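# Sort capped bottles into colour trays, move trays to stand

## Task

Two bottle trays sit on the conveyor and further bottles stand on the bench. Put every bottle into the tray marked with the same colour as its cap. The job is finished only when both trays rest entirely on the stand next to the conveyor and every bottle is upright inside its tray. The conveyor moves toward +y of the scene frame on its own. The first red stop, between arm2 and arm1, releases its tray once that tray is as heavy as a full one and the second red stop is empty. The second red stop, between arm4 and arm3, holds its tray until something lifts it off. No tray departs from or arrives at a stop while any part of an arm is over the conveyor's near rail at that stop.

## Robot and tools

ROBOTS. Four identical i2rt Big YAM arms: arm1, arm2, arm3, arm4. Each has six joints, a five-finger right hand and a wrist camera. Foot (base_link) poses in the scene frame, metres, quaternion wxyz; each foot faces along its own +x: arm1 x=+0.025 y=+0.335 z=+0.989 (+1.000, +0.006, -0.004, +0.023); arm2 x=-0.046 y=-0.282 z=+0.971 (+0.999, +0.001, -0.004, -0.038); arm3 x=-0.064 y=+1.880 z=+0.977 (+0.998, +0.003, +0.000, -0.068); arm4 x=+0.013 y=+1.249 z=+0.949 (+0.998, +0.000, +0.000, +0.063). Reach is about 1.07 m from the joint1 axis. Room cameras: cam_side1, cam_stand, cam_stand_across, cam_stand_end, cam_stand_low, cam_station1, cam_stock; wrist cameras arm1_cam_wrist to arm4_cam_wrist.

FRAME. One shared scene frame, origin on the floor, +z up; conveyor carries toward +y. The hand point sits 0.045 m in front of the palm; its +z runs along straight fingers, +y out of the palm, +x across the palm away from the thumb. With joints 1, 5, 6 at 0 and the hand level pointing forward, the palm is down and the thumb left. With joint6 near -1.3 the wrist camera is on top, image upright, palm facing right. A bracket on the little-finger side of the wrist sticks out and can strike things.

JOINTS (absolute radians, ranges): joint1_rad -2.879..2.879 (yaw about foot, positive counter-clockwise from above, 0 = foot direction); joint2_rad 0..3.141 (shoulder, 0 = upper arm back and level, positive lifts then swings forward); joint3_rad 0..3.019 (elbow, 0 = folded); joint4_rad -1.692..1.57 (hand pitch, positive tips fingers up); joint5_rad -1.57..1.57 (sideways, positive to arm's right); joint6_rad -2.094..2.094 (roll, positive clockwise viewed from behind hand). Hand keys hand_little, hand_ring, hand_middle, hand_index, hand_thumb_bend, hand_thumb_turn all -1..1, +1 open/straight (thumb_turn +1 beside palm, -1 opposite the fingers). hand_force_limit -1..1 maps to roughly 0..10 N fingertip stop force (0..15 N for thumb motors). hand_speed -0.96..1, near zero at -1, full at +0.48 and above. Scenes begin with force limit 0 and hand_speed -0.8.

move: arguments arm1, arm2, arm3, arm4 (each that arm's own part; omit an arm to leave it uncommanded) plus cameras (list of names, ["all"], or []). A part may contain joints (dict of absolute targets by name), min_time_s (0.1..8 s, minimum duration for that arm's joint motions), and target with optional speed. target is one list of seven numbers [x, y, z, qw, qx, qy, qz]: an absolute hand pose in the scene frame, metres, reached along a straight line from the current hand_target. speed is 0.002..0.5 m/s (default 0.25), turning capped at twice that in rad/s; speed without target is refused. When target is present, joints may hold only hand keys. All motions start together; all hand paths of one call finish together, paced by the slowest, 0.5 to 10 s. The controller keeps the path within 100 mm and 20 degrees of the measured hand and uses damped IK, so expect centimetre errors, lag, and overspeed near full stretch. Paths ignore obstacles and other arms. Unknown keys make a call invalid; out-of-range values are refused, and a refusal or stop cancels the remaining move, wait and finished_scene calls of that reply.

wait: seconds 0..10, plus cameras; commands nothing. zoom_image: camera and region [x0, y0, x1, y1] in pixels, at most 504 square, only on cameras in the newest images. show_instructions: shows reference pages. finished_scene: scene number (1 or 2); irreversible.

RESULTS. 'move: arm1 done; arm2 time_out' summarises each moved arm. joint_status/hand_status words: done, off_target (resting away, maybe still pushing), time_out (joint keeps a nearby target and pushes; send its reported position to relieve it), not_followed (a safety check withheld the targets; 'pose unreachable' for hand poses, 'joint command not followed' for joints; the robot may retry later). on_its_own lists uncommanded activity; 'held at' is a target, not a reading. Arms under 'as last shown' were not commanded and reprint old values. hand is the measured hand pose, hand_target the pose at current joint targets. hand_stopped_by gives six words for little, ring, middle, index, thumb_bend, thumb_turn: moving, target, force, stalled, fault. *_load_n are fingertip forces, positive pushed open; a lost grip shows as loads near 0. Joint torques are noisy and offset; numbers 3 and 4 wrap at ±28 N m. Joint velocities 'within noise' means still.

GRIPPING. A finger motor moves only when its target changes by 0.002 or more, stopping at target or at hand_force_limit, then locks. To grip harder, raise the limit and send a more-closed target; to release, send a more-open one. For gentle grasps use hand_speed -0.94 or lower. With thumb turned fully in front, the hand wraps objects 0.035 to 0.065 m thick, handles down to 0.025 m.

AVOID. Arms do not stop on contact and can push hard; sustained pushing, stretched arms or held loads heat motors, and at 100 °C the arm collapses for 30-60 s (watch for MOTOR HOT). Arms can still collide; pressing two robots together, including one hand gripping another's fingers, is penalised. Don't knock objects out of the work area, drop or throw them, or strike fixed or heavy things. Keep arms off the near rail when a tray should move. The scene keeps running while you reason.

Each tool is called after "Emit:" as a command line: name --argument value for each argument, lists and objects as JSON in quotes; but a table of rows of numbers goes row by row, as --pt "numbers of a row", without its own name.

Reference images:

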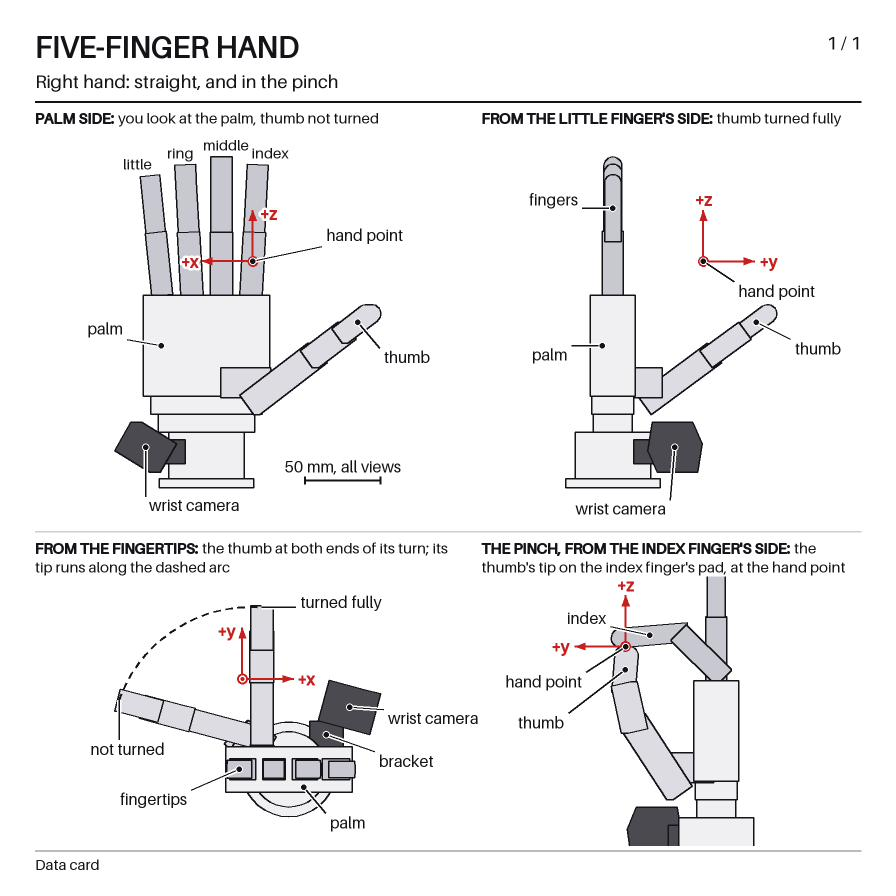

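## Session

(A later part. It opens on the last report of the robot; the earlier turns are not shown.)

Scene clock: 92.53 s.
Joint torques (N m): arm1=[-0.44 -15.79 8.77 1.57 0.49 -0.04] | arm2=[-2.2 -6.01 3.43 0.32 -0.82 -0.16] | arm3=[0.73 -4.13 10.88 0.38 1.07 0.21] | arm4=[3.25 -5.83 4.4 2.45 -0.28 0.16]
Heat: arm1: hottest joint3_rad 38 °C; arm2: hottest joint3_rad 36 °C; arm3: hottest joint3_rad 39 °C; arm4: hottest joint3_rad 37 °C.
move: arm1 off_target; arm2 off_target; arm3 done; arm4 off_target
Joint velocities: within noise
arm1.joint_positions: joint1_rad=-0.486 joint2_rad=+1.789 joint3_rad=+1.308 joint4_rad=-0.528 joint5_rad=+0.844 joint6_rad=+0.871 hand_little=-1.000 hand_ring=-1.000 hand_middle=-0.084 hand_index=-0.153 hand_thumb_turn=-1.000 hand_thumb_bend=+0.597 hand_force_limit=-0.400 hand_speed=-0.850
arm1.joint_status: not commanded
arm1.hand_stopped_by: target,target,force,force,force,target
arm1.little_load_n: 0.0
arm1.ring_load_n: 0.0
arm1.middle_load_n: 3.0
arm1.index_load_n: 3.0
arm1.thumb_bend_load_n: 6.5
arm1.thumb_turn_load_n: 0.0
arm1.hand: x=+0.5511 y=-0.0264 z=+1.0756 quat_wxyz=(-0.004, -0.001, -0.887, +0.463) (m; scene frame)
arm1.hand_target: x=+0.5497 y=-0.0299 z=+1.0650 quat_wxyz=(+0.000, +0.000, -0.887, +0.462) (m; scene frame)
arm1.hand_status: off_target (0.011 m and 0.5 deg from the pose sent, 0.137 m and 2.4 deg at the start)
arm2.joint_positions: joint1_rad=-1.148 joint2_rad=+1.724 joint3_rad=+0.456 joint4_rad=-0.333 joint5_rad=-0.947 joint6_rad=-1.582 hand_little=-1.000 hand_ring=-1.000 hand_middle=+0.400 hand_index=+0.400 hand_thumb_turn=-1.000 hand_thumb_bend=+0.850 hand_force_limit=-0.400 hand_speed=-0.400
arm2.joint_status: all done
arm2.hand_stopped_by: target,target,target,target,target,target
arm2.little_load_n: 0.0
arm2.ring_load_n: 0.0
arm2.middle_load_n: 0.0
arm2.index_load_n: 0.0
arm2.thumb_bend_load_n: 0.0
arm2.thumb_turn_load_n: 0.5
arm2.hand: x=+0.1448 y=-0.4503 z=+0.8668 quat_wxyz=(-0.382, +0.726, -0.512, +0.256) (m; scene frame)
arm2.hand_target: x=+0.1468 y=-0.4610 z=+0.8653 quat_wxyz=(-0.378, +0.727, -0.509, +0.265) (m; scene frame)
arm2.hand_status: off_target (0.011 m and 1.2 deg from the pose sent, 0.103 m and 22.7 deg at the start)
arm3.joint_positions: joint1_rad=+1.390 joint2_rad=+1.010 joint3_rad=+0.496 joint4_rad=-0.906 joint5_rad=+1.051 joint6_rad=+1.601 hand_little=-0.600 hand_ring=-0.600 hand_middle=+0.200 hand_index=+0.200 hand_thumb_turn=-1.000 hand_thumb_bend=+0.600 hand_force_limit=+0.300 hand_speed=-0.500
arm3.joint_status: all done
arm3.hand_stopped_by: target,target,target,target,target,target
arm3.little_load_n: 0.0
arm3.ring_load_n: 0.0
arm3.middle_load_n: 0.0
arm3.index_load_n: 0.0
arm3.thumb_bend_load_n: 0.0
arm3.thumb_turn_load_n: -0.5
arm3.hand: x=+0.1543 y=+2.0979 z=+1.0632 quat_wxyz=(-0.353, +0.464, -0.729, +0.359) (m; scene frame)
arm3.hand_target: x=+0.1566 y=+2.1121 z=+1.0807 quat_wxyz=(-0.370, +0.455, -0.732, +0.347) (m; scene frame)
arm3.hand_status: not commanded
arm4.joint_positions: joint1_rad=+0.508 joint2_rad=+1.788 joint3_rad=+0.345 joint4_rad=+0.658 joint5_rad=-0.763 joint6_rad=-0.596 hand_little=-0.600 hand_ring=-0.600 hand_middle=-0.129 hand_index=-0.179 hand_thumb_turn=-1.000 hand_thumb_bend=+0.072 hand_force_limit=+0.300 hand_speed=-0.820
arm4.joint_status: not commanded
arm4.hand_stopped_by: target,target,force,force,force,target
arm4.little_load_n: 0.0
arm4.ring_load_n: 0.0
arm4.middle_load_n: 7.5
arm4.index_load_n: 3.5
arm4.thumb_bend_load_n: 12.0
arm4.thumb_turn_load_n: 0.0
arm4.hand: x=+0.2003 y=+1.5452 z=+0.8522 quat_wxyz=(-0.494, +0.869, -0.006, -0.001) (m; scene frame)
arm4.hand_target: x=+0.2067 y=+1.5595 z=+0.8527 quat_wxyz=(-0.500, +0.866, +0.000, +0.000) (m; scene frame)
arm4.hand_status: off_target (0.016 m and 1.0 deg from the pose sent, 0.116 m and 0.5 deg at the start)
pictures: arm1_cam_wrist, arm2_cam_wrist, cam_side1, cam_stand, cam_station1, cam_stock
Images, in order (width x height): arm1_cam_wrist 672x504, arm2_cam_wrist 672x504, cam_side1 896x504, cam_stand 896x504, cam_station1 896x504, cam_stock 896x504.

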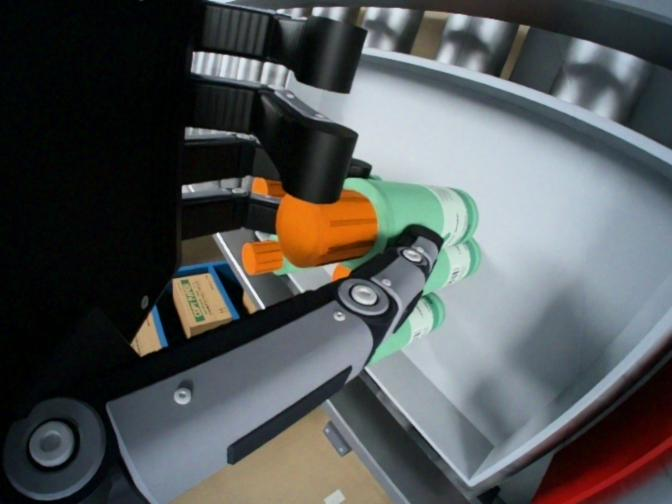

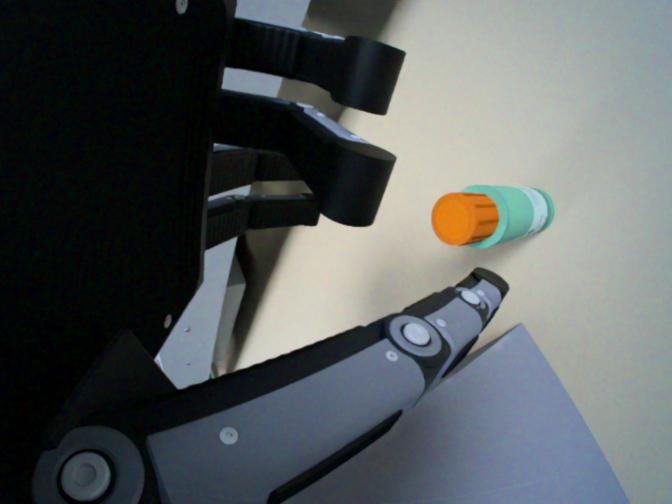

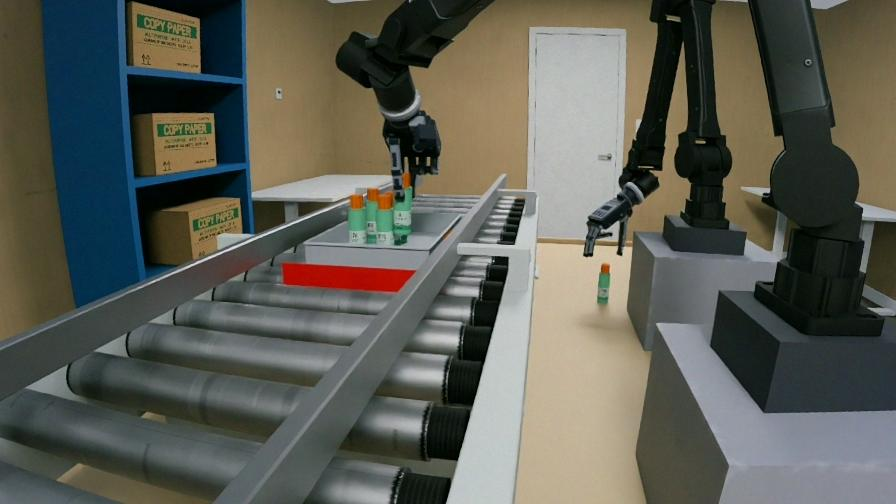

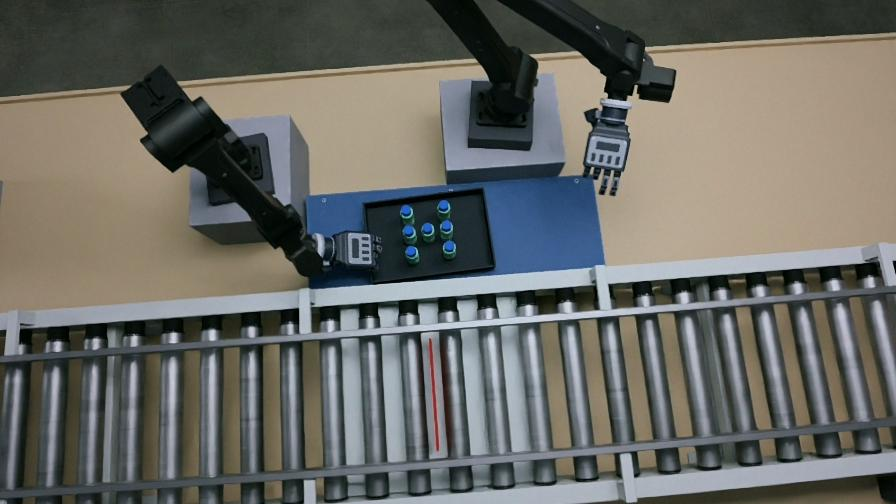

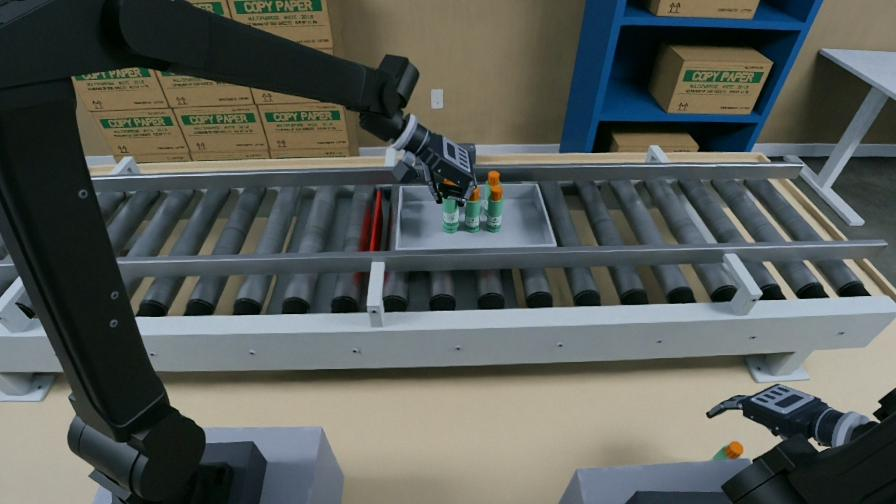

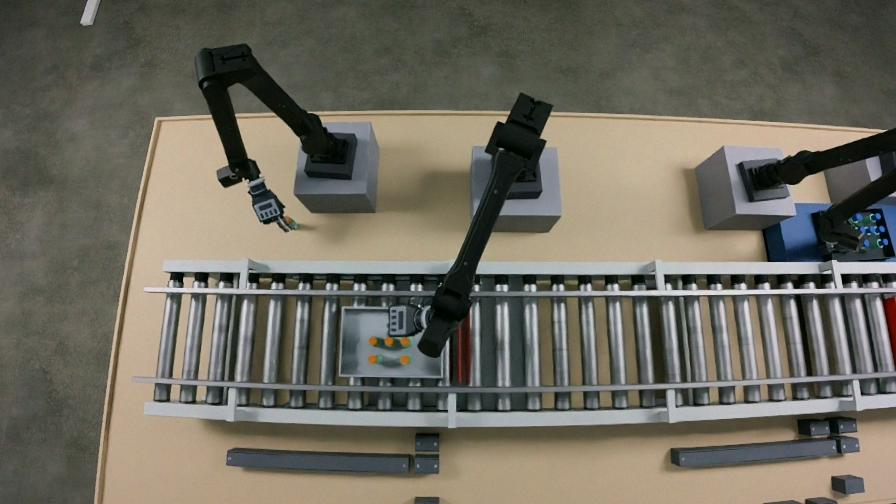

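Emit:
move --arm1 '{"target":[0.531,-0.029,1.07,0,0,-0.8870,0.4617],"speed":0.08}' --arm2 '{"target":[0.151,-0.467,0.834,-0.3782,0.7266,-0.5088,0.2648],"speed":0.08}' --arm4 '{"target":[0.192,1.66,0.852,-0.4998,0.8658,-0.0226,0.0131],"speed":0.08}' --cameras '["arm1_cam_wrist","arm2_cam_wrist","cam_stand"]'

Scene clock: 97.93 s.
Joint torques (N m): arm1=[-0.73 -18.49 8.25 1.62 0.52 -0.06] | arm2=[-1.9 -6.65 2.5 0.35 -0.83 -0.07] | arm3=[0.91 -4.54 10.86 0.36 1.06 0.2] | arm4=[3.19 -7.12 5.53 2.51 -0.08 0.13]
Heat: arm1: hottest joint3_rad 38 °C; arm2: hottest joint3_rad 36 °C; arm3: hottest joint3_rad 39 °C; arm4: hottest joint3_rad 37 °C.
move: arm1 off_target; arm2 done; arm4 off_target
Joint velocities: within noise
arm1.joint_positions: joint1_rad=-0.498 joint2_rad=+1.779 joint3_rad=+1.257 joint4_rad=-0.507 joint5_rad=+0.837 joint6_rad=+0.854 hand_little=-1.000 hand_ring=-1.000 hand_middle=-0.084 hand_index=-0.153 hand_thumb_turn=-1.000 hand_thumb_bend=+0.597 hand_force_limit=-0.400 hand_speed=-0.850
arm1.joint_status: not commanded
arm1.hand_stopped_by: target,target,force,force,force,target
arm1.little_load_n: 0.0
arm1.ring_load_n: 0.0
arm1.middle_load_n: 3.0
arm1.index_load_n: 3.0
arm1.thumb_bend_load_n: 6.5
arm1.thumb_turn_load_n: 0.0
arm1.hand: x=+0.5326 y=-0.0244 z=+1.0595 quat_wxyz=(+0.009, +0.007, -0.890, +0.456) (m; scene frame)
arm1.hand_target: x=+0.5310 y=-0.0289 z=+1.0699 quat_wxyz=(+0.000, +0.000, -0.887, +0.462) (m; scene frame)
arm1.hand_status: off_target (0.012 m and 1.5 deg from the pose sent, 0.021 m and 0.5 deg at the start)
arm2.joint_positions: joint1_rad=-1.148 joint2_rad=+1.858 joint3_rad=+0.481 joint4_rad=-0.215 joint5_rad=-0.947 joint6_rad=-1.582 hand_little=-1.000 hand_ring=-1.000 hand_middle=+0.400 hand_index=+0.400 hand_thumb_turn=-1.000 hand_thumb_bend=+0.850 hand_force_limit=-0.400 hand_speed=-0.400
arm2.joint_status: not commanded
arm2.hand_stopped_by: target,target,target,target,target,target
arm2.little_load_n: 0.0
arm2.ring_load_n: 0.0
arm2.middle_load_n: 0.0
arm2.index_load_n: 0.0
arm2.thumb_bend_load_n: 0.0
arm2.thumb_turn_load_n: 0.0
arm2.hand: x=+0.1483 y=-0.4591 z=+0.8364 quat_wxyz=(-0.380, +0.727, -0.510, +0.259) (m; scene frame)
arm2.hand_target: x=+0.1509 y=-0.4669 z=+0.8342 quat_wxyz=(-0.378, +0.727, -0.509, +0.265) (m; scene frame)
arm2.hand_status: done (0.009 m and 0.7 deg from the pose sent, 0.037 m and 1.2 deg at the start)
arm3: as last shown
arm3.joint_positions: joint1_rad=+1.391 joint2_rad=+1.010 joint3_rad=+0.496 joint4_rad=-0.906 joint5_rad=+1.051 joint6_rad=+1.601 hand_little=-0.600 hand_ring=-0.600 hand_middle=+0.200 hand_index=+0.200 hand_thumb_turn=-1.000 hand_thumb_bend=+0.600 hand_force_limit=+0.300 hand_speed=-0.500
arm3.thumb_bend_load_n: 0.5
arm3.thumb_turn_load_n: 0.0
arm3.hand: x=+0.1542 y=+2.0980 z=+1.0632 quat_wxyz=(-0.353, +0.464, -0.729, +0.359) (m; scene frame)
arm3.hand_target: x=+0.1565 y=+2.1122 z=+1.0807 quat_wxyz=(-0.370, +0.455, -0.732, +0.347) (m; scene frame)
arm4.joint_positions: joint1_rad=+0.783 joint2_rad=+1.856 joint3_rad=+0.471 joint4_rad=+0.753 joint5_rad=-0.509 joint6_rad=-0.339 hand_little=-0.600 hand_ring=-0.600 hand_middle=-0.129 hand_index=-0.179 hand_thumb_turn=-1.000 hand_thumb_bend=+0.072 hand_force_limit=+0.300 hand_speed=-0.820
arm4.joint_status: not commanded
arm4.hand_stopped_by: target,target,force,force,force,target
arm4.little_load_n: 0.0
arm4.ring_load_n: 0.0
arm4.middle_load_n: 8.0
arm4.index_load_n: 3.5
arm4.thumb_bend_load_n: 12.0
arm4.thumb_turn_load_n: 0.0
arm4.hand: x=+0.1887 y=+1.6412 z=+0.8526 quat_wxyz=(-0.492, +0.870, -0.026, +0.013) (m; scene frame)
arm4.hand_target: x=+0.1916 y=+1.6594 z=+0.8527 quat_wxyz=(-0.500, +0.866, -0.023, +0.013) (m; scene frame)
arm4.hand_status: off_target (0.019 m and 1.1 deg from the pose sent, 0.115 m and 2.7 deg at the start)
pictures: arm1_cam_wrist, arm2_cam_wrist, cam_stand
Images, in order (width x height): arm1_cam_wrist 672x504, arm2_cam_wrist 672x504, cam_stand 896x504.

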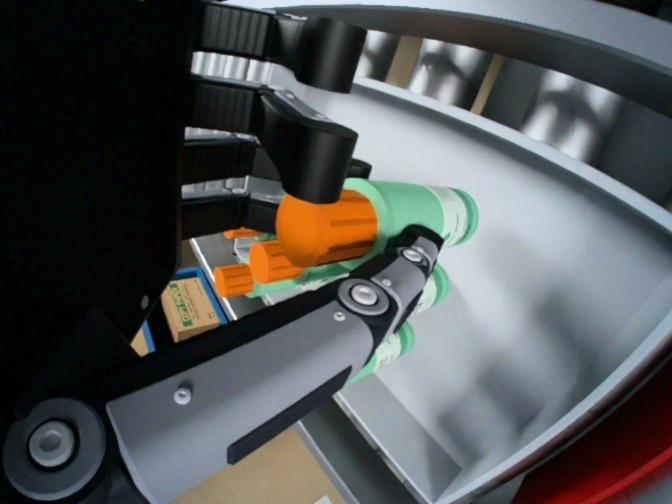

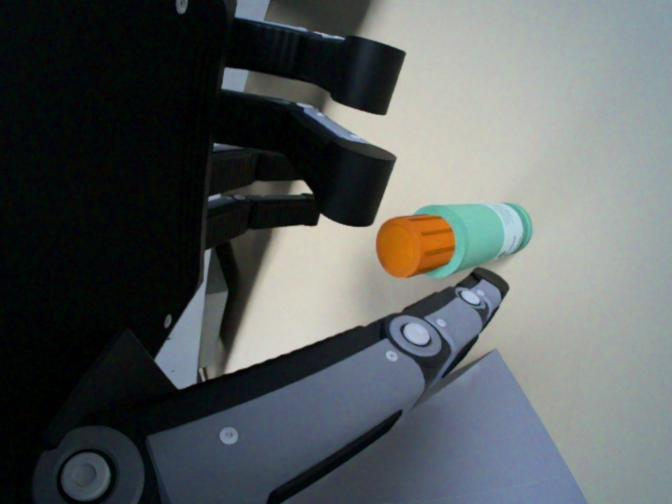

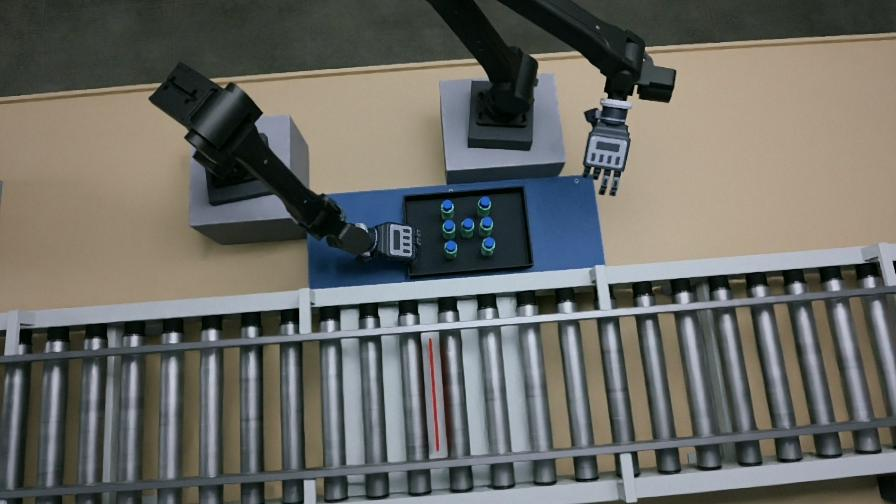

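Emit:
move --arm1 '{"target":[0.532,-0.029,1.042,0,0,-0.8870,0.4617],"speed":0.06}' --arm2 '{"target":[0.151,-0.466,0.801,-0.3782,0.7266,-0.5088,0.2648],"speed":0.08}' --arm4 '{"target":[0.19,1.76,0.852,-0.4998,0.8658,-0.0226,0.0131],"speed":0.08}' --cameras '["arm1_cam_wrist","arm2_cam_wrist","cam_stand","cam_side1"]'

Scene clock: 101.07 s.
Joint torques (N m): arm1=[-0.79 -14.97 8.17 1.55 0.48 -0.07] | arm2=[-1.73 -7.36 1.39 0.32 -0.85 -0.05] | arm3=[1.14 -4.48 10.78 0.38 1.03 0.19] | arm4=[3.02 -9.64 7.19 1.8 -0.02 0.1]
Heat: arm1: hottest joint3_rad 38 °C; arm2: hottest joint3_rad 36 °C; arm3: hottest joint3_rad 39 °C; arm4: hottest joint3_rad 37 °C.
move: arm1 off_target; arm2 done; arm4 off_target
Joint velocities: within noise
arm1.joint_positions: joint1_rad=-0.498 joint2_rad=+1.779 joint3_rad=+1.229 joint4_rad=-0.440 joint5_rad=+0.837 joint6_rad=+0.854 hand_little=-1.000 hand_ring=-1.000 hand_middle=-0.084 hand_index=-0.153 hand_thumb_turn=-1.000 hand_thumb_bend=+0.597 hand_force_limit=-0.400 hand_speed=-0.850
arm1.joint_status: not commanded
arm1.hand_stopped_by: target,target,force,force,force,target
arm1.little_load_n: 0.0
arm1.ring_load_n: 0.0
arm1.middle_load_n: 3.0
arm1.index_load_n: 3.0
arm1.thumb_bend_load_n: 6.5
arm1.thumb_turn_load_n: 0.0
arm1.hand: x=+0.5354 y=-0.0256 z=+1.0547 quat_wxyz=(-0.006, -0.001, -0.886, +0.464) (m; scene frame)
arm1.hand_target: x=+0.5318 y=-0.0288 z=+1.0422 quat_wxyz=(+0.000, +0.000, -0.887, +0.462) (m; scene frame)
arm1.hand_status: off_target (0.014 m and 0.8 deg from the pose sent, 0.018 m and 1.5 deg at the start)
arm2.joint_positions: joint1_rad=-1.148 joint2_rad=+1.993 joint3_rad=+0.501 joint4_rad=-0.095 joint5_rad=-0.947 joint6_rad=-1.582 hand_little=-1.000 hand_ring=-1.000 hand_middle=+0.400 hand_index=+0.400 hand_thumb_turn=-1.000 hand_thumb_bend=+0.850 hand_force_limit=-0.400 hand_speed=-0.400
arm2.joint_status: not commanded
arm2.hand_stopped_by: target,target,target,target,target,target
arm2.little_load_n: 0.0
arm2.ring_load_n: 0.0
arm2.middle_load_n: 0.0
arm2.index_load_n: 0.0
arm2.thumb_bend_load_n: 0.0
arm2.thumb_turn_load_n: 0.0
arm2.hand: x=+0.1495 y=-0.4614 z=+0.8039 quat_wxyz=(-0.379, +0.728, -0.509, +0.261) (m; scene frame)
arm2.hand_target: x=+0.1509 y=-0.4660 z=+0.8011 quat_wxyz=(-0.378, +0.727, -0.509, +0.265) (m; scene frame)
arm2.hand_status: done (0.006 m and 0.5 deg from the pose sent, 0.036 m and 0.7 deg at the start)
arm3: as last shown
arm3.thumb_bend_load_n: 0.0
arm4.joint_positions: joint1_rad=+0.931 joint2_rad=+1.943 joint3_rad=+0.693 joint4_rad=+0.668 joint5_rad=-0.387 joint6_rad=-0.245 hand_little=-0.600 hand_ring=-0.600 hand_middle=-0.129 hand_index=-0.179 hand_thumb_turn=-1.000 hand_thumb_bend=+0.072 hand_force_limit=+0.300 hand_speed=-0.820
arm4.joint_status: not commanded
arm4.hand_stopped_by: target,target,force,force,force,target
arm4.little_load_n: 0.0
arm4.ring_load_n: 0.0
arm4.middle_load_n: 7.5
arm4.index_load_n: 4.0
arm4.thumb_bend_load_n: 12.0
arm4.thumb_turn_load_n: -0.5
arm4.hand: x=+0.1897 y=+1.7393 z=+0.8529 quat_wxyz=(-0.495, +0.868, -0.026, +0.015) (m; scene frame)
arm4.hand_target: x=+0.1896 y=+1.7591 z=+0.8527 quat_wxyz=(-0.500, +0.866, -0.023, +0.013) (m; scene frame)
arm4.hand_status: off_target (0.021 m and 0.8 deg from the pose sent, 0.119 m and 1.1 deg at the start)
pictures: arm1_cam_wrist, arm2_cam_wrist, cam_side1, cam_stand
Images, in order (width x height): arm1_cam_wrist 672x504, arm2_cam_wrist 672x504, cam_side1 896x504, cam_stand 896x504.

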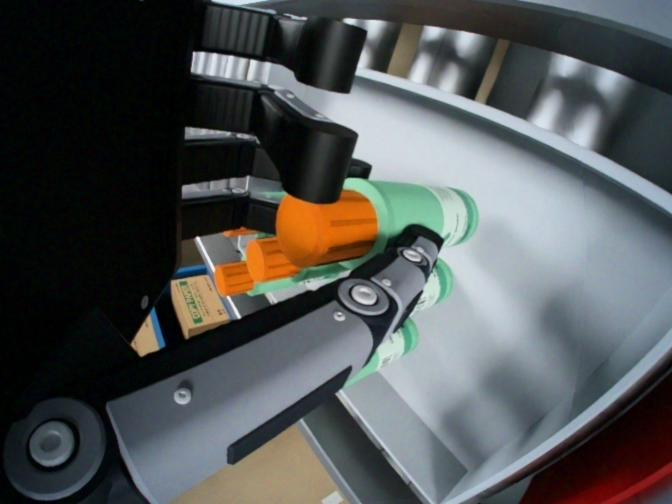

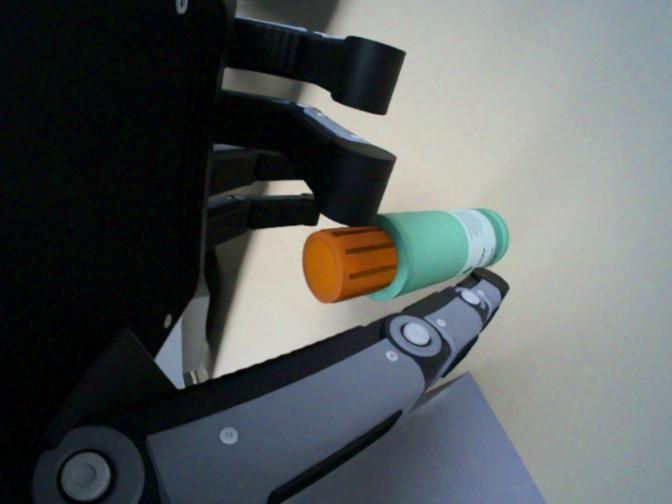

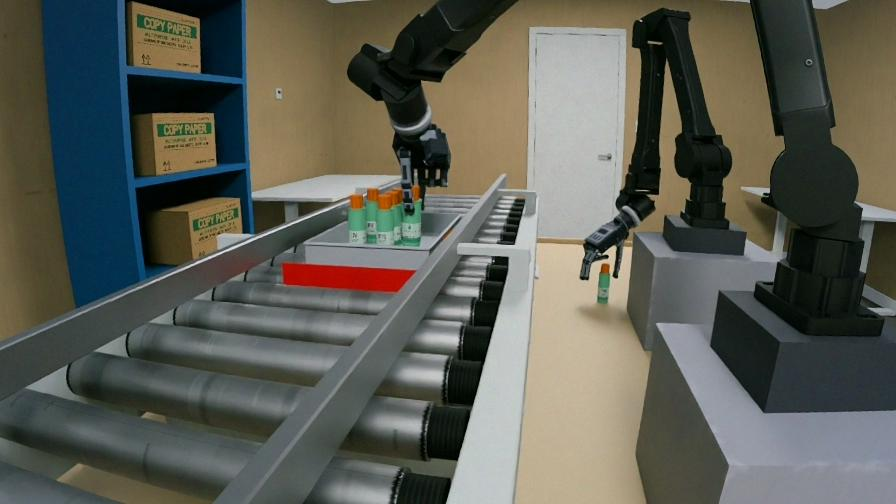

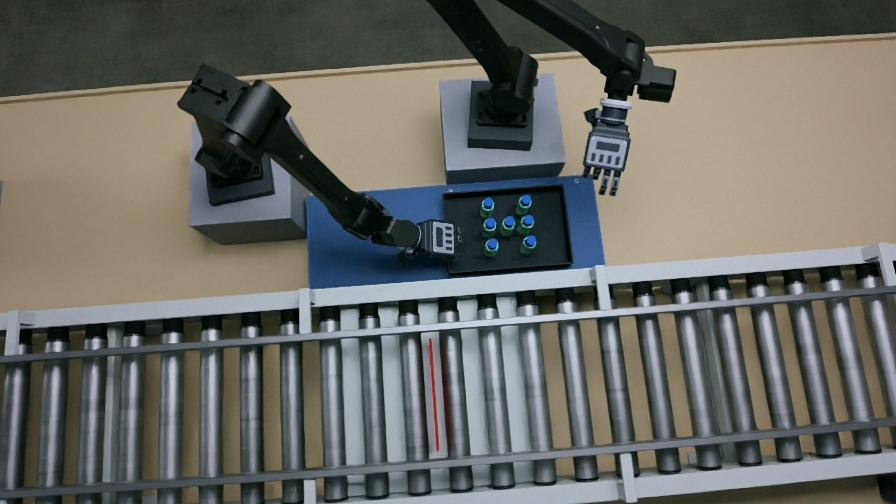

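Emit:
move --arm1 '{"target":[0.531,-0.029,1.028,0,0,-0.8870,0.4617],"speed":0.05}' --arm2 '{"joints":{"hand_middle":-0.4,"hand_index":-0.4,"hand_thumb_bend":-0.3,"hand_force_limit":-0.4,"hand_speed":-0.85}}' --arm4 '{"target":[0.188,1.80,0.852,-0.4998,0.8658,-0.0226,0.0131],"speed":0.08}' --cameras '["arm1_cam_wrist","arm2_cam_wrist","cam_stand","cam_side1","cam_stand_end"]'

Scene clock: 106.50 s.
Joint torques (N m): arm1=[-1.2 -15.91 8.1 1.43 0.49 0.01] | arm2=[-1.67 -7.71 1.36 0.28 -0.83 -0.05] | arm3=[1.08 -4.25 10.85 0.42 1.06 0.19] | arm4=[3.14 -10.58 7.77 1.8 -0.02 0.09]
Heat: arm1: hottest joint3_rad 38 °C; arm2: hottest joint3_rad 36 °C; arm3: hottest joint3_rad 39 °C; arm4: hottest joint3_rad 37 °C.
move: arm1 off_target; arm2 off_target; arm4 off_target
Joint velocities: arm1=[-0.015 -0.015 -0.017 -0.046 -0.007 0.007] | arm2=[within noise] | arm3=[within noise] | arm4=[within noise]
arm1.joint_positions: joint1_rad=-0.498 joint2_rad=+1.797 joint3_rad=+1.211 joint4_rad=-0.404 joint5_rad=+0.836 joint6_rad=+0.853 hand_little=-1.000 hand_ring=-1.000 hand_middle=-0.084 hand_index=-0.153 hand_thumb_turn=-1.000 hand_thumb_bend=+0.597 hand_force_limit=-0.400 hand_speed=-0.850
arm1.joint_status: not commanded
arm1.hand_stopped_by: target,target,force,force,force,target
arm1.little_load_n: 0.0
arm1.ring_load_n: 0.0
arm1.middle_load_n: 2.5
arm1.index_load_n: 3.0
arm1.thumb_bend_load_n: 6.5
arm1.thumb_turn_load_n: 0.0
arm1.hand: x=+0.5344 y=-0.0253 z=+1.0405 quat_wxyz=(-0.006, -0.001, -0.886, +0.464) (m; scene frame)
arm1.hand_target: x=+0.5308 y=-0.0288 z=+1.0282 quat_wxyz=(+0.000, +0.000, -0.887, +0.462) (m; scene frame)
arm1.hand_status: off_target (0.013 m and 0.7 deg from the pose sent, 0.027 m and 0.8 deg at the start)
arm2.joint_positions: joint1_rad=-1.148 joint2_rad=+1.993 joint3_rad=+0.501 joint4_rad=-0.095 joint5_rad=-0.948 joint6_rad=-1.582 hand_little=-1.000 hand_ring=-1.000 hand_middle=-0.112 hand_index=-0.126 hand_thumb_turn=-1.000 hand_thumb_bend=+0.590 hand_force_limit=-0.400 hand_speed=-0.850
arm2.joint_status: hand_middle off_target (ended at -0.112, target -0.400); hand_index off_target (ended at -0.126, target -0.400); hand_thumb_bend off_target (ended at +0.590, target -0.300); the others done
arm2.hand_stopped_by: target,target,force,force,force,target
arm2.little_load_n: 0.0
arm2.ring_load_n: 0.0
arm2.middle_load_n: 4.0
arm2.index_load_n: 4.0
arm2.thumb_bend_load_n: 6.0
arm2.thumb_turn_load_n: 0.5
arm2.hand: x=+0.1495 y=-0.4614 z=+0.8038 quat_wxyz=(-0.379, +0.728, -0.509, +0.261) (m; scene frame)
arm2.hand_target: x=+0.1509 y=-0.4659 z=+0.8010 quat_wxyz=(-0.378, +0.727, -0.509, +0.265) (m; scene frame)
arm2.hand_status: not commanded
arm3: as last shown
arm4.joint_positions: joint1_rad=+0.976 joint2_rad=+1.983 joint3_rad=+0.791 joint4_rad=+0.618 joint5_rad=-0.349 joint6_rad=-0.218 hand_little=-0.600 hand_ring=-0.600 hand_middle=-0.129 hand_index=-0.179 hand_thumb_turn=-1.000 hand_thumb_bend=+0.072 hand_force_limit=+0.300 hand_speed=-0.820
arm4.joint_status: not commanded
arm4.hand_stopped_by: target,target,force,force,force,target
arm4.little_load_n: 0.0
arm4.ring_load_n: 0.5
arm4.middle_load_n: 7.0
arm4.index_load_n: 4.0
arm4.thumb_bend_load_n: 12.0
arm4.thumb_turn_load_n: -0.5
arm4.hand: x=+0.1892 y=+1.7785 z=+0.8529 quat_wxyz=(-0.495, +0.869, -0.026, +0.015) (m; scene frame)
arm4.hand_target: x=+0.1874 y=+1.7989 z=+0.8526 quat_wxyz=(-0.500, +0.866, -0.023, +0.013) (m; scene frame)
arm4.hand_status: off_target (0.022 m and 0.8 deg from the pose sent, 0.061 m and 0.7 deg at the start)
pictures: arm1_cam_wrist, arm2_cam_wrist, cam_side1, cam_stand, cam_stand_end
Images, in order (width x height): arm1_cam_wrist 672x504, arm2_cam_wrist 672x504, cam_side1 896x504, cam_stand 896x504, cam_stand_end 896x504.

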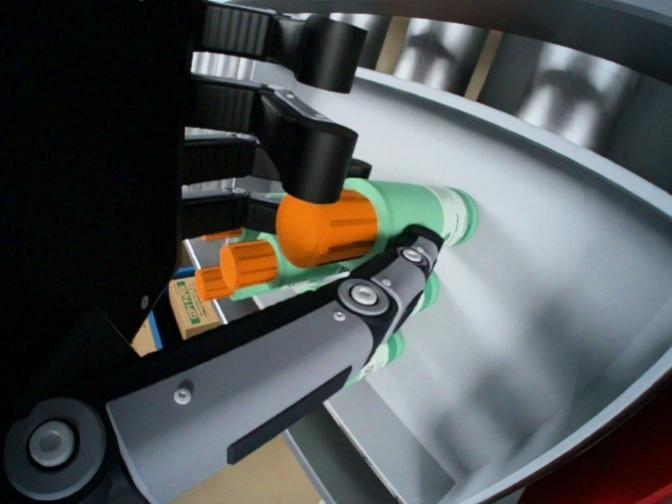

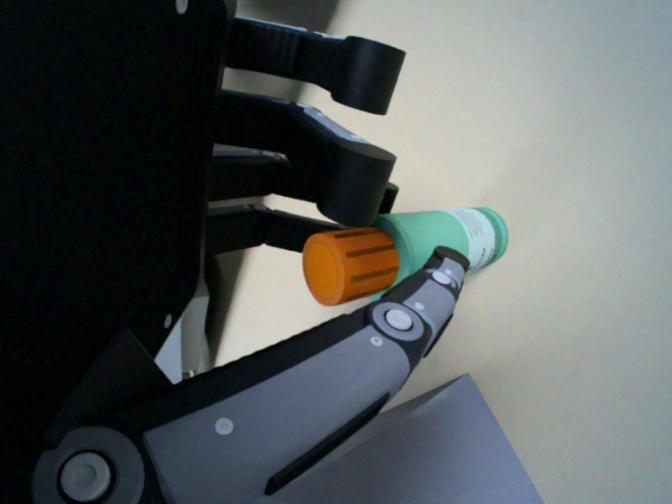

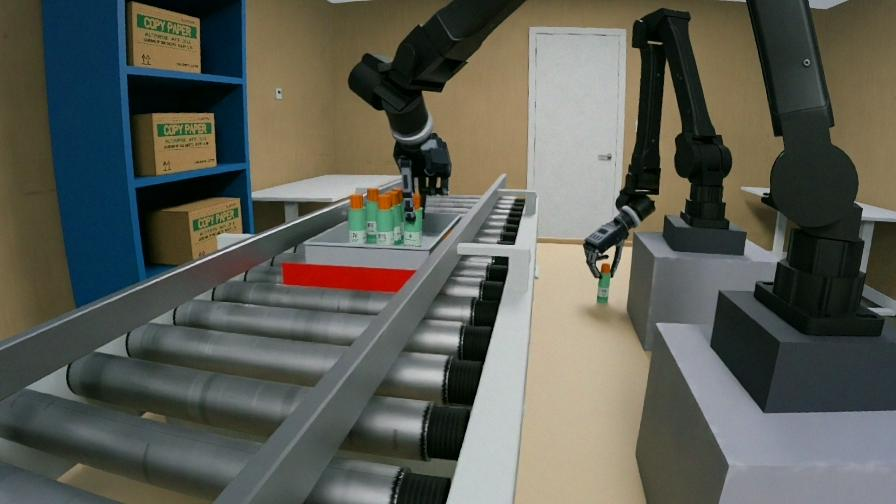

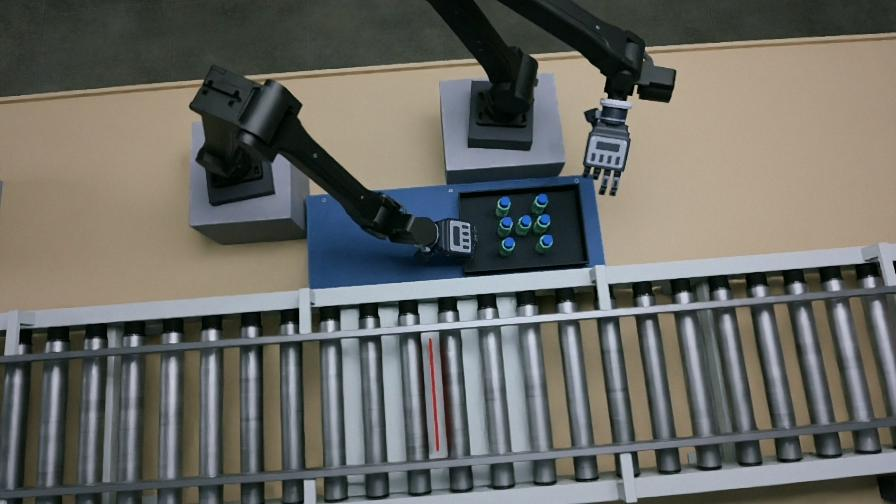

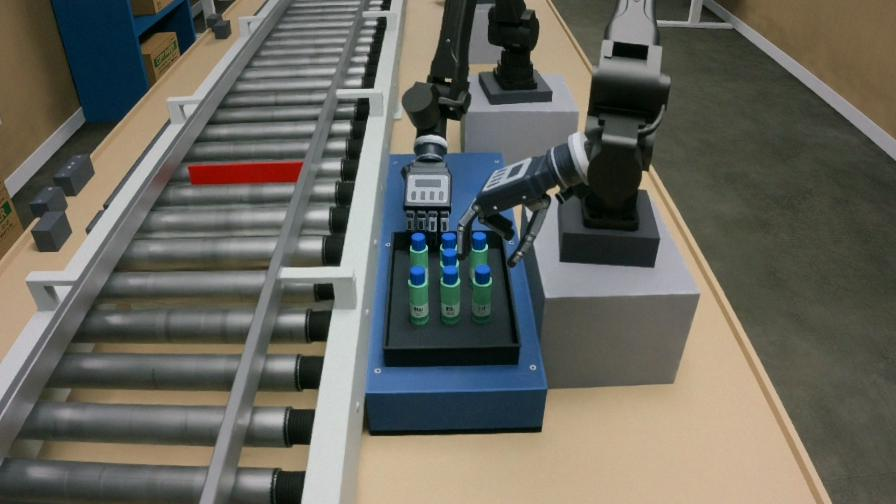

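Emit:
move --arm1 '{"target":[0.531,-0.029,1.012,0,0,-0.8870,0.4617],"speed":0.04}' --arm2 '{"target":[0.153,-0.46,0.92,-0.3782,0.7266,-0.5088,0.2648],"speed":0.12}' --arm4 '{"target":[0.187,1.822,0.852,-0.4998,0.8658,-0.0226,0.0131],"speed":0.06}' --cameras '["arm1_cam_wrist","arm2_cam_wrist","cam_side1","cam_stand_end"]'

Scene clock: 110.07 s.
Joint torques (N m): arm1=[-1.38 -13.57 7.36 1.59 0.46 -0.02] | arm2=[-1.03 -7.71 4.45 -0.17 -0.83 -0.01] | arm3=[1.03 -4.13 10.81 0.44 1.04 0.2] | arm4=[3.19 -10.99 8.1 1.87 -0.01 0.09]
Heat: arm1: hottest joint3_rad 38 °C; arm2: hottest joint3_rad 36 °C; arm3: hottest joint3_rad 39 °C; arm4: hottest joint3_rad 37 °C.
move: arm1 off_target; arm2 done; arm4 off_target
Joint velocities: within noise
arm1.joint_positions: joint1_rad=-0.498 joint2_rad=+1.805 joint3_rad=+1.203 joint4_rad=-0.363 joint5_rad=+0.836 joint6_rad=+0.852 hand_little=-1.000 hand_ring=-1.000 hand_middle=-0.084 hand_index=-0.153 hand_thumb_turn=-1.000 hand_thumb_bend=+0.597 hand_force_limit=-0.400 hand_speed=-0.850
arm1.joint_status: not commanded
arm1.hand_stopped_by: target,target,force,force,force,target
arm1.little_load_n: 0.0
arm1.ring_load_n: 0.0
arm1.middle_load_n: 3.0
arm1.index_load_n: 3.5
arm1.thumb_bend_load_n: 5.5
arm1.thumb_turn_load_n: -0.5
arm1.hand: x=+0.5390 y=-0.0276 z=+1.0379 quat_wxyz=(-0.016, -0.006, -0.883, +0.469) (m; scene frame)
arm1.hand_target: x=+0.5303 y=-0.0284 z=+1.0128 quat_wxyz=(+0.000, +0.000, -0.887, +0.462) (m; scene frame)
arm1.hand_status: off_target (0.027 m and 2.2 deg from the pose sent, 0.029 m and 0.7 deg at the start)
arm2.joint_positions: joint1_rad=-1.140 joint2_rad=+1.542 joint3_rad=+0.472 joint4_rad=-0.507 joint5_rad=-0.948 joint6_rad=-1.555 hand_little=-1.000 hand_ring=-1.000 hand_middle=-0.112 hand_index=-0.126 hand_thumb_turn=-1.000 hand_thumb_bend=+0.590 hand_force_limit=-0.400 hand_speed=-0.850
arm2.joint_status: not commanded
arm2.hand_stopped_by: target,target,force,force,force,target
arm2.little_load_n: 0.0
arm2.ring_load_n: 0.0
arm2.middle_load_n: 3.5
arm2.index_load_n: 3.5
arm2.thumb_bend_load_n: 6.5
arm2.thumb_turn_load_n: 1.0
arm2.hand: x=+0.1483 y=-0.4539 z=+0.9129 quat_wxyz=(-0.381, +0.724, -0.514, +0.258) (m; scene frame)
arm2.hand_target: x=+0.1530 y=-0.4598 z=+0.9199 quat_wxyz=(-0.378, +0.727, -0.509, +0.265) (m; scene frame)
arm2.hand_status: done (0.010 m and 1.1 deg from the pose sent, 0.116 m and 0.4 deg at the start)
arm3: as last shown
arm4.joint_positions: joint1_rad=+0.996 joint2_rad=+2.005 joint3_rad=+0.847 joint4_rad=+0.588 joint5_rad=-0.330 joint6_rad=-0.207 hand_little=-0.600 hand_ring=-0.600 hand_middle=-0.129 hand_index=-0.179 hand_thumb_turn=-1.000 hand_thumb_bend=+0.072 hand_force_limit=+0.300 hand_speed=-0.820
arm4.joint_status: not commanded
arm4.hand_stopped_by: target,target,force,force,force,target
arm4.little_load_n: 0.0
arm4.ring_load_n: 0.0
arm4.middle_load_n: 7.5
arm4.index_load_n: 3.5
arm4.thumb_bend_load_n: 12.5
arm4.thumb_turn_load_n: -0.5
arm4.hand: x=+0.1899 y=+1.7995 z=+0.8530 quat_wxyz=(-0.494, +0.869, -0.026, +0.016) (m; scene frame)
arm4.hand_target: x=+0.1863 y=+1.8208 z=+0.8526 quat_wxyz=(-0.500, +0.866, -0.022, +0.013) (m; scene frame)
arm4.hand_status: off_target (0.023 m and 0.9 deg from the pose sent, 0.044 m and 0.8 deg at the start)
pictures: arm1_cam_wrist, arm2_cam_wrist, cam_side1, cam_stand_end
Images, in order (width x height): arm1_cam_wrist 672x504, arm2_cam_wrist 672x504, cam_side1 896x504, cam_stand_end 896x504.

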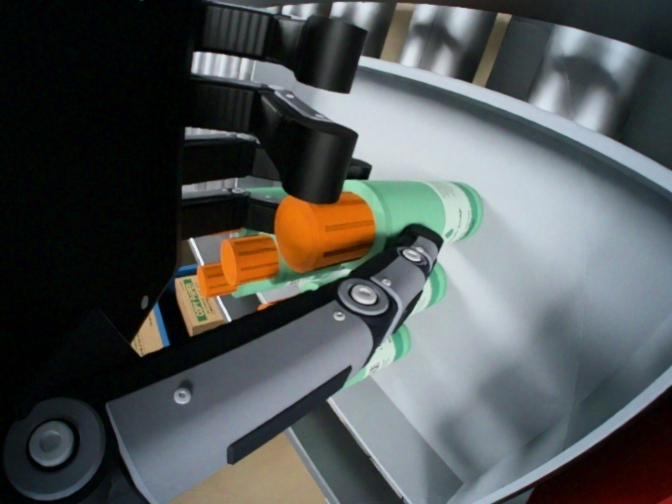

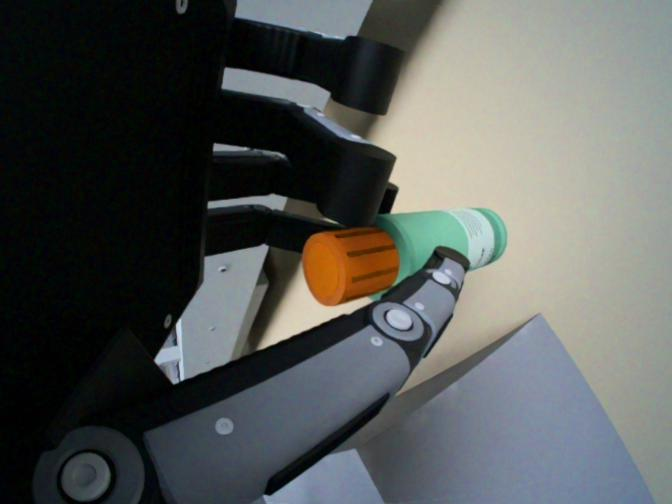

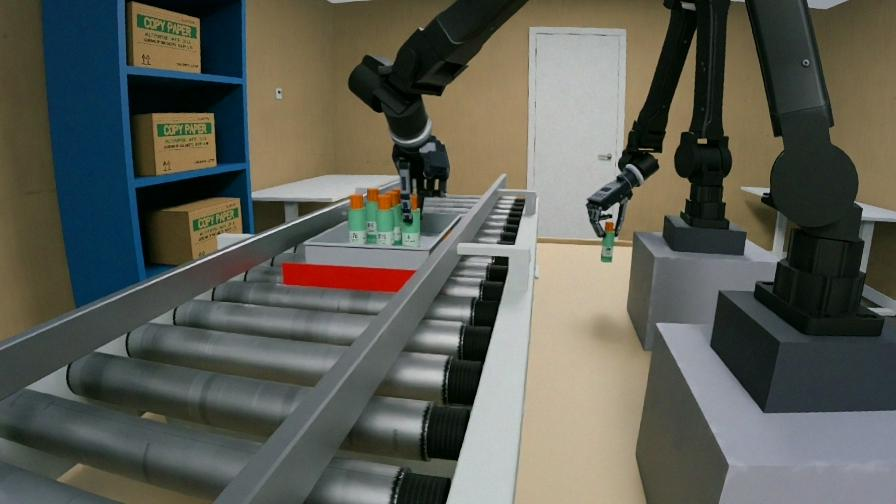

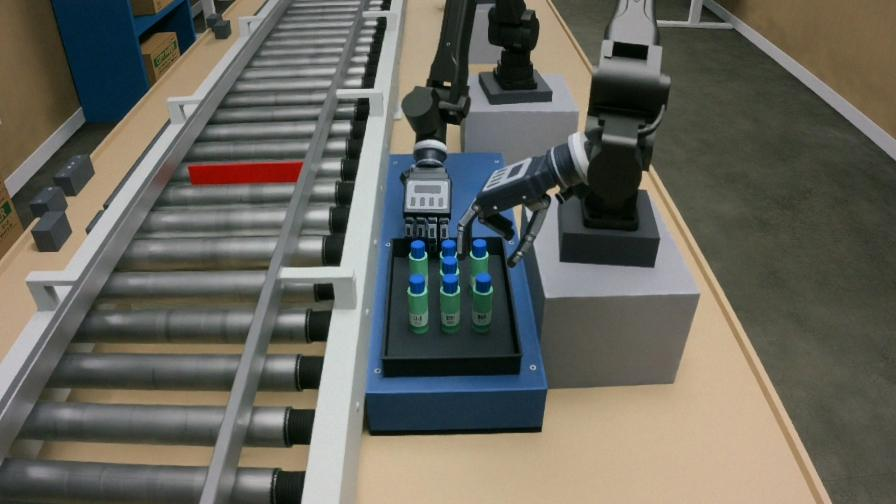

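Emit:
move --arm1 '{"joints":{"hand_middle":0.4,"hand_index":0.4,"hand_thumb_bend":0.9,"hand_speed":-0.8}}' --arm2 '{"target":[0.25,-0.42,1.17,-0.4184,0.8039,-0.3749,0.1951],"speed":0.25}' --arm4 '{"joints":{"hand_middle":0.2,"hand_index":0.2,"hand_thumb_bend":0.6,"hand_speed":-0.6}}' --cameras '["arm1_cam_wrist","cam_side1","cam_station1"]'

Scene clock: 112.87 s.
Joint torques (N m): arm1=[-0.67 -14.97 7.72 1.54 0.49 -0.06] | arm2=[-1.08 -5.66 11.14 -0.25 -0.71 -0.1] | arm3=[1.03 -4.42 10.81 0.43 1.04 0.2] | arm4=[3.14 -11.4 7.5 1.92 -0.19 0.05]
Heat: arm1: hottest joint3_rad 38 °C; arm2: hottest joint3_rad 36 °C; arm3: hottest joint3_rad 39 °C; arm4: hottest joint3_rad 37 °C.
move: arm1 done; arm2 off_target; arm4 done
Joint velocities: within noise
arm1.joint_positions: joint1_rad=-0.499 joint2_rad=+1.816 joint3_rad=+1.198 joint4_rad=-0.362 joint5_rad=+0.836 joint6_rad=+0.852 hand_little=-1.000 hand_ring=-1.000 hand_middle=+0.400 hand_index=+0.400 hand_thumb_turn=-1.000 hand_thumb_bend=+0.900 hand_force_limit=-0.400 hand_speed=-0.800
arm1.joint_status: all done
arm1.hand_stopped_by: target,target,target,target,target,target
arm1.little_load_n: 0.0
arm1.ring_load_n: 0.0
arm1.middle_load_n: 0.0
arm1.index_load_n: 0.0
arm1.thumb_bend_load_n: 0.0
arm1.thumb_turn_load_n: 0.0
arm1.hand: x=+0.5361 y=-0.0265 z=+1.0291 quat_wxyz=(-0.010, -0.004, -0.885, +0.466) (m; scene frame)
arm1.hand_target: x=+0.5303 y=-0.0285 z=+1.0128 quat_wxyz=(+0.000, +0.000, -0.887, +0.462) (m; scene frame)
arm1.hand_status: not commanded
arm2.joint_positions: joint1_rad=-0.753 joint2_rad=+1.199 joint3_rad=+0.945 joint4_rad=-1.291 joint5_rad=-0.950 joint6_rad=-1.473 hand_little=-1.000 hand_ring=-1.000 hand_middle=-0.112 hand_index=-0.126 hand_thumb_turn=-1.000 hand_thumb_bend=+0.590 hand_force_limit=-0.400 hand_speed=-0.850
arm2.joint_status: not commanded
arm2.hand_stopped_by: target,target,force,force,force,target
arm2.little_load_n: 0.0
arm2.ring_load_n: 0.0
arm2.middle_load_n: 3.5
arm2.index_load_n: 4.0
arm2.thumb_bend_load_n: 6.5
arm2.thumb_turn_load_n: 0.5
arm2.hand: x=+0.2376 y=-0.4096 z=+1.1513 quat_wxyz=(-0.426, +0.797, -0.390, +0.177) (m; scene frame)
arm2.hand_target: x=+0.2493 y=-0.4194 z=+1.1699 quat_wxyz=(-0.418, +0.804, -0.375, +0.195) (m; scene frame)
arm2.hand_status: off_target (0.025 m and 3.0 deg from the pose sent, 0.279 m and 20.2 deg at the start)
arm3: as last shown
arm4.joint_positions: joint1_rad=+0.998 joint2_rad=+2.008 joint3_rad=+0.855 joint4_rad=+0.586 joint5_rad=-0.325 joint6_rad=-0.203 hand_little=-0.600 hand_ring=-0.601 hand_middle=+0.200 hand_index=+0.200 hand_thumb_turn=-1.000 hand_thumb_bend=+0.600 hand_force_limit=+0.300 hand_speed=-0.600
arm4.joint_status: all done
arm4.hand_stopped_by: target,target,target,target,target,target
arm4.little_load_n: 0.0
arm4.ring_load_n: -3.0
arm4.middle_load_n: 0.0
arm4.index_load_n: 0.0
arm4.thumb_bend_load_n: 0.0
arm4.thumb_turn_load_n: 0.0
arm4.hand: x=+0.1907 y=+1.8029 z=+0.8535 quat_wxyz=(-0.495, +0.868, -0.028, +0.017) (m; scene frame)
arm4.hand_target: x=+0.1864 y=+1.8210 z=+0.8529 quat_wxyz=(-0.500, +0.866, -0.022, +0.013) (m; scene frame)
arm4.hand_status: not commanded
pictures: arm1_cam_wrist, cam_side1, cam_station1
Images, in order (width x height): arm1_cam_wrist 672x504, cam_side1 896x504, cam_station1 896x504.

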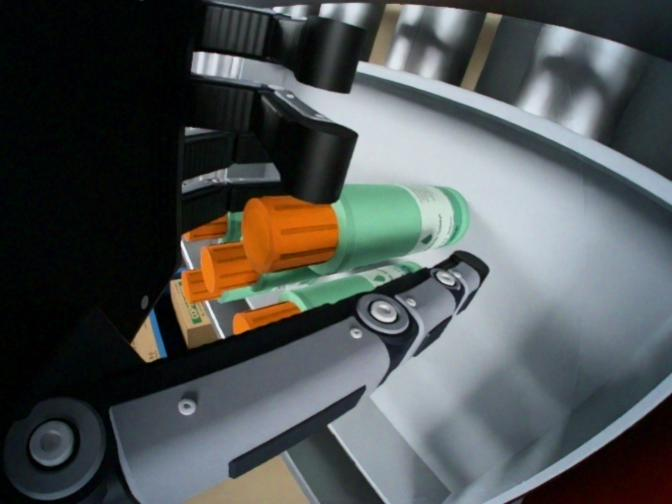

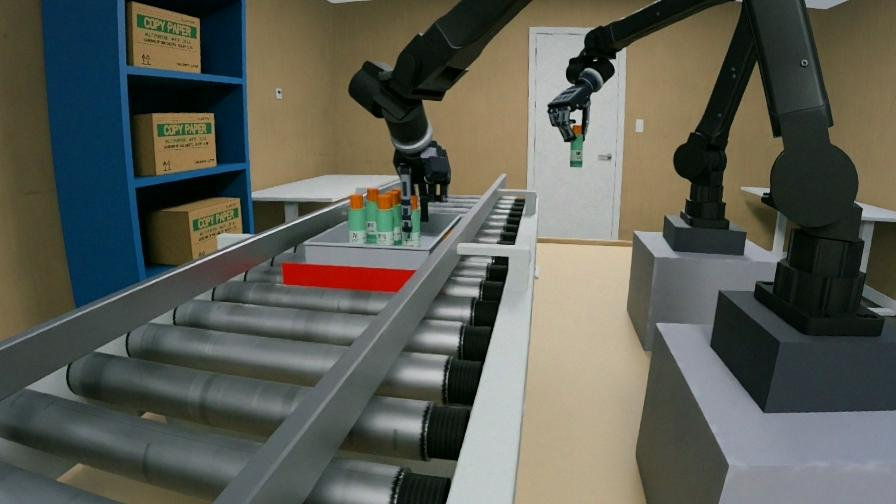

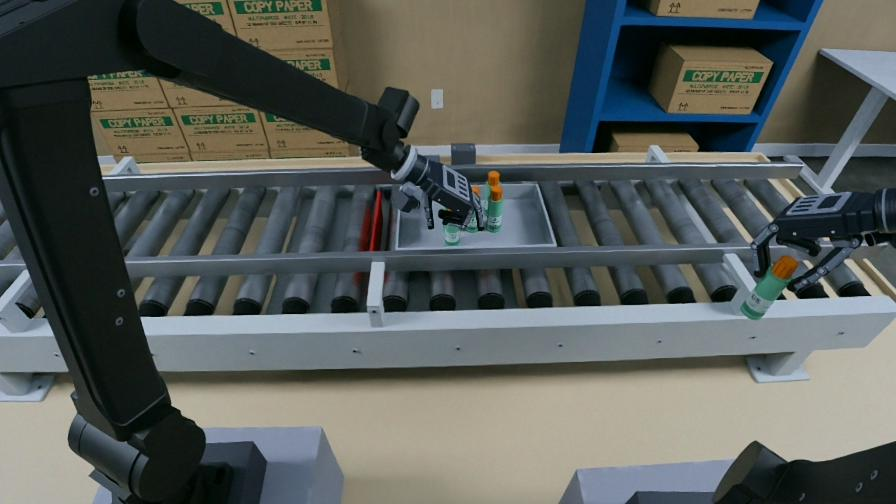

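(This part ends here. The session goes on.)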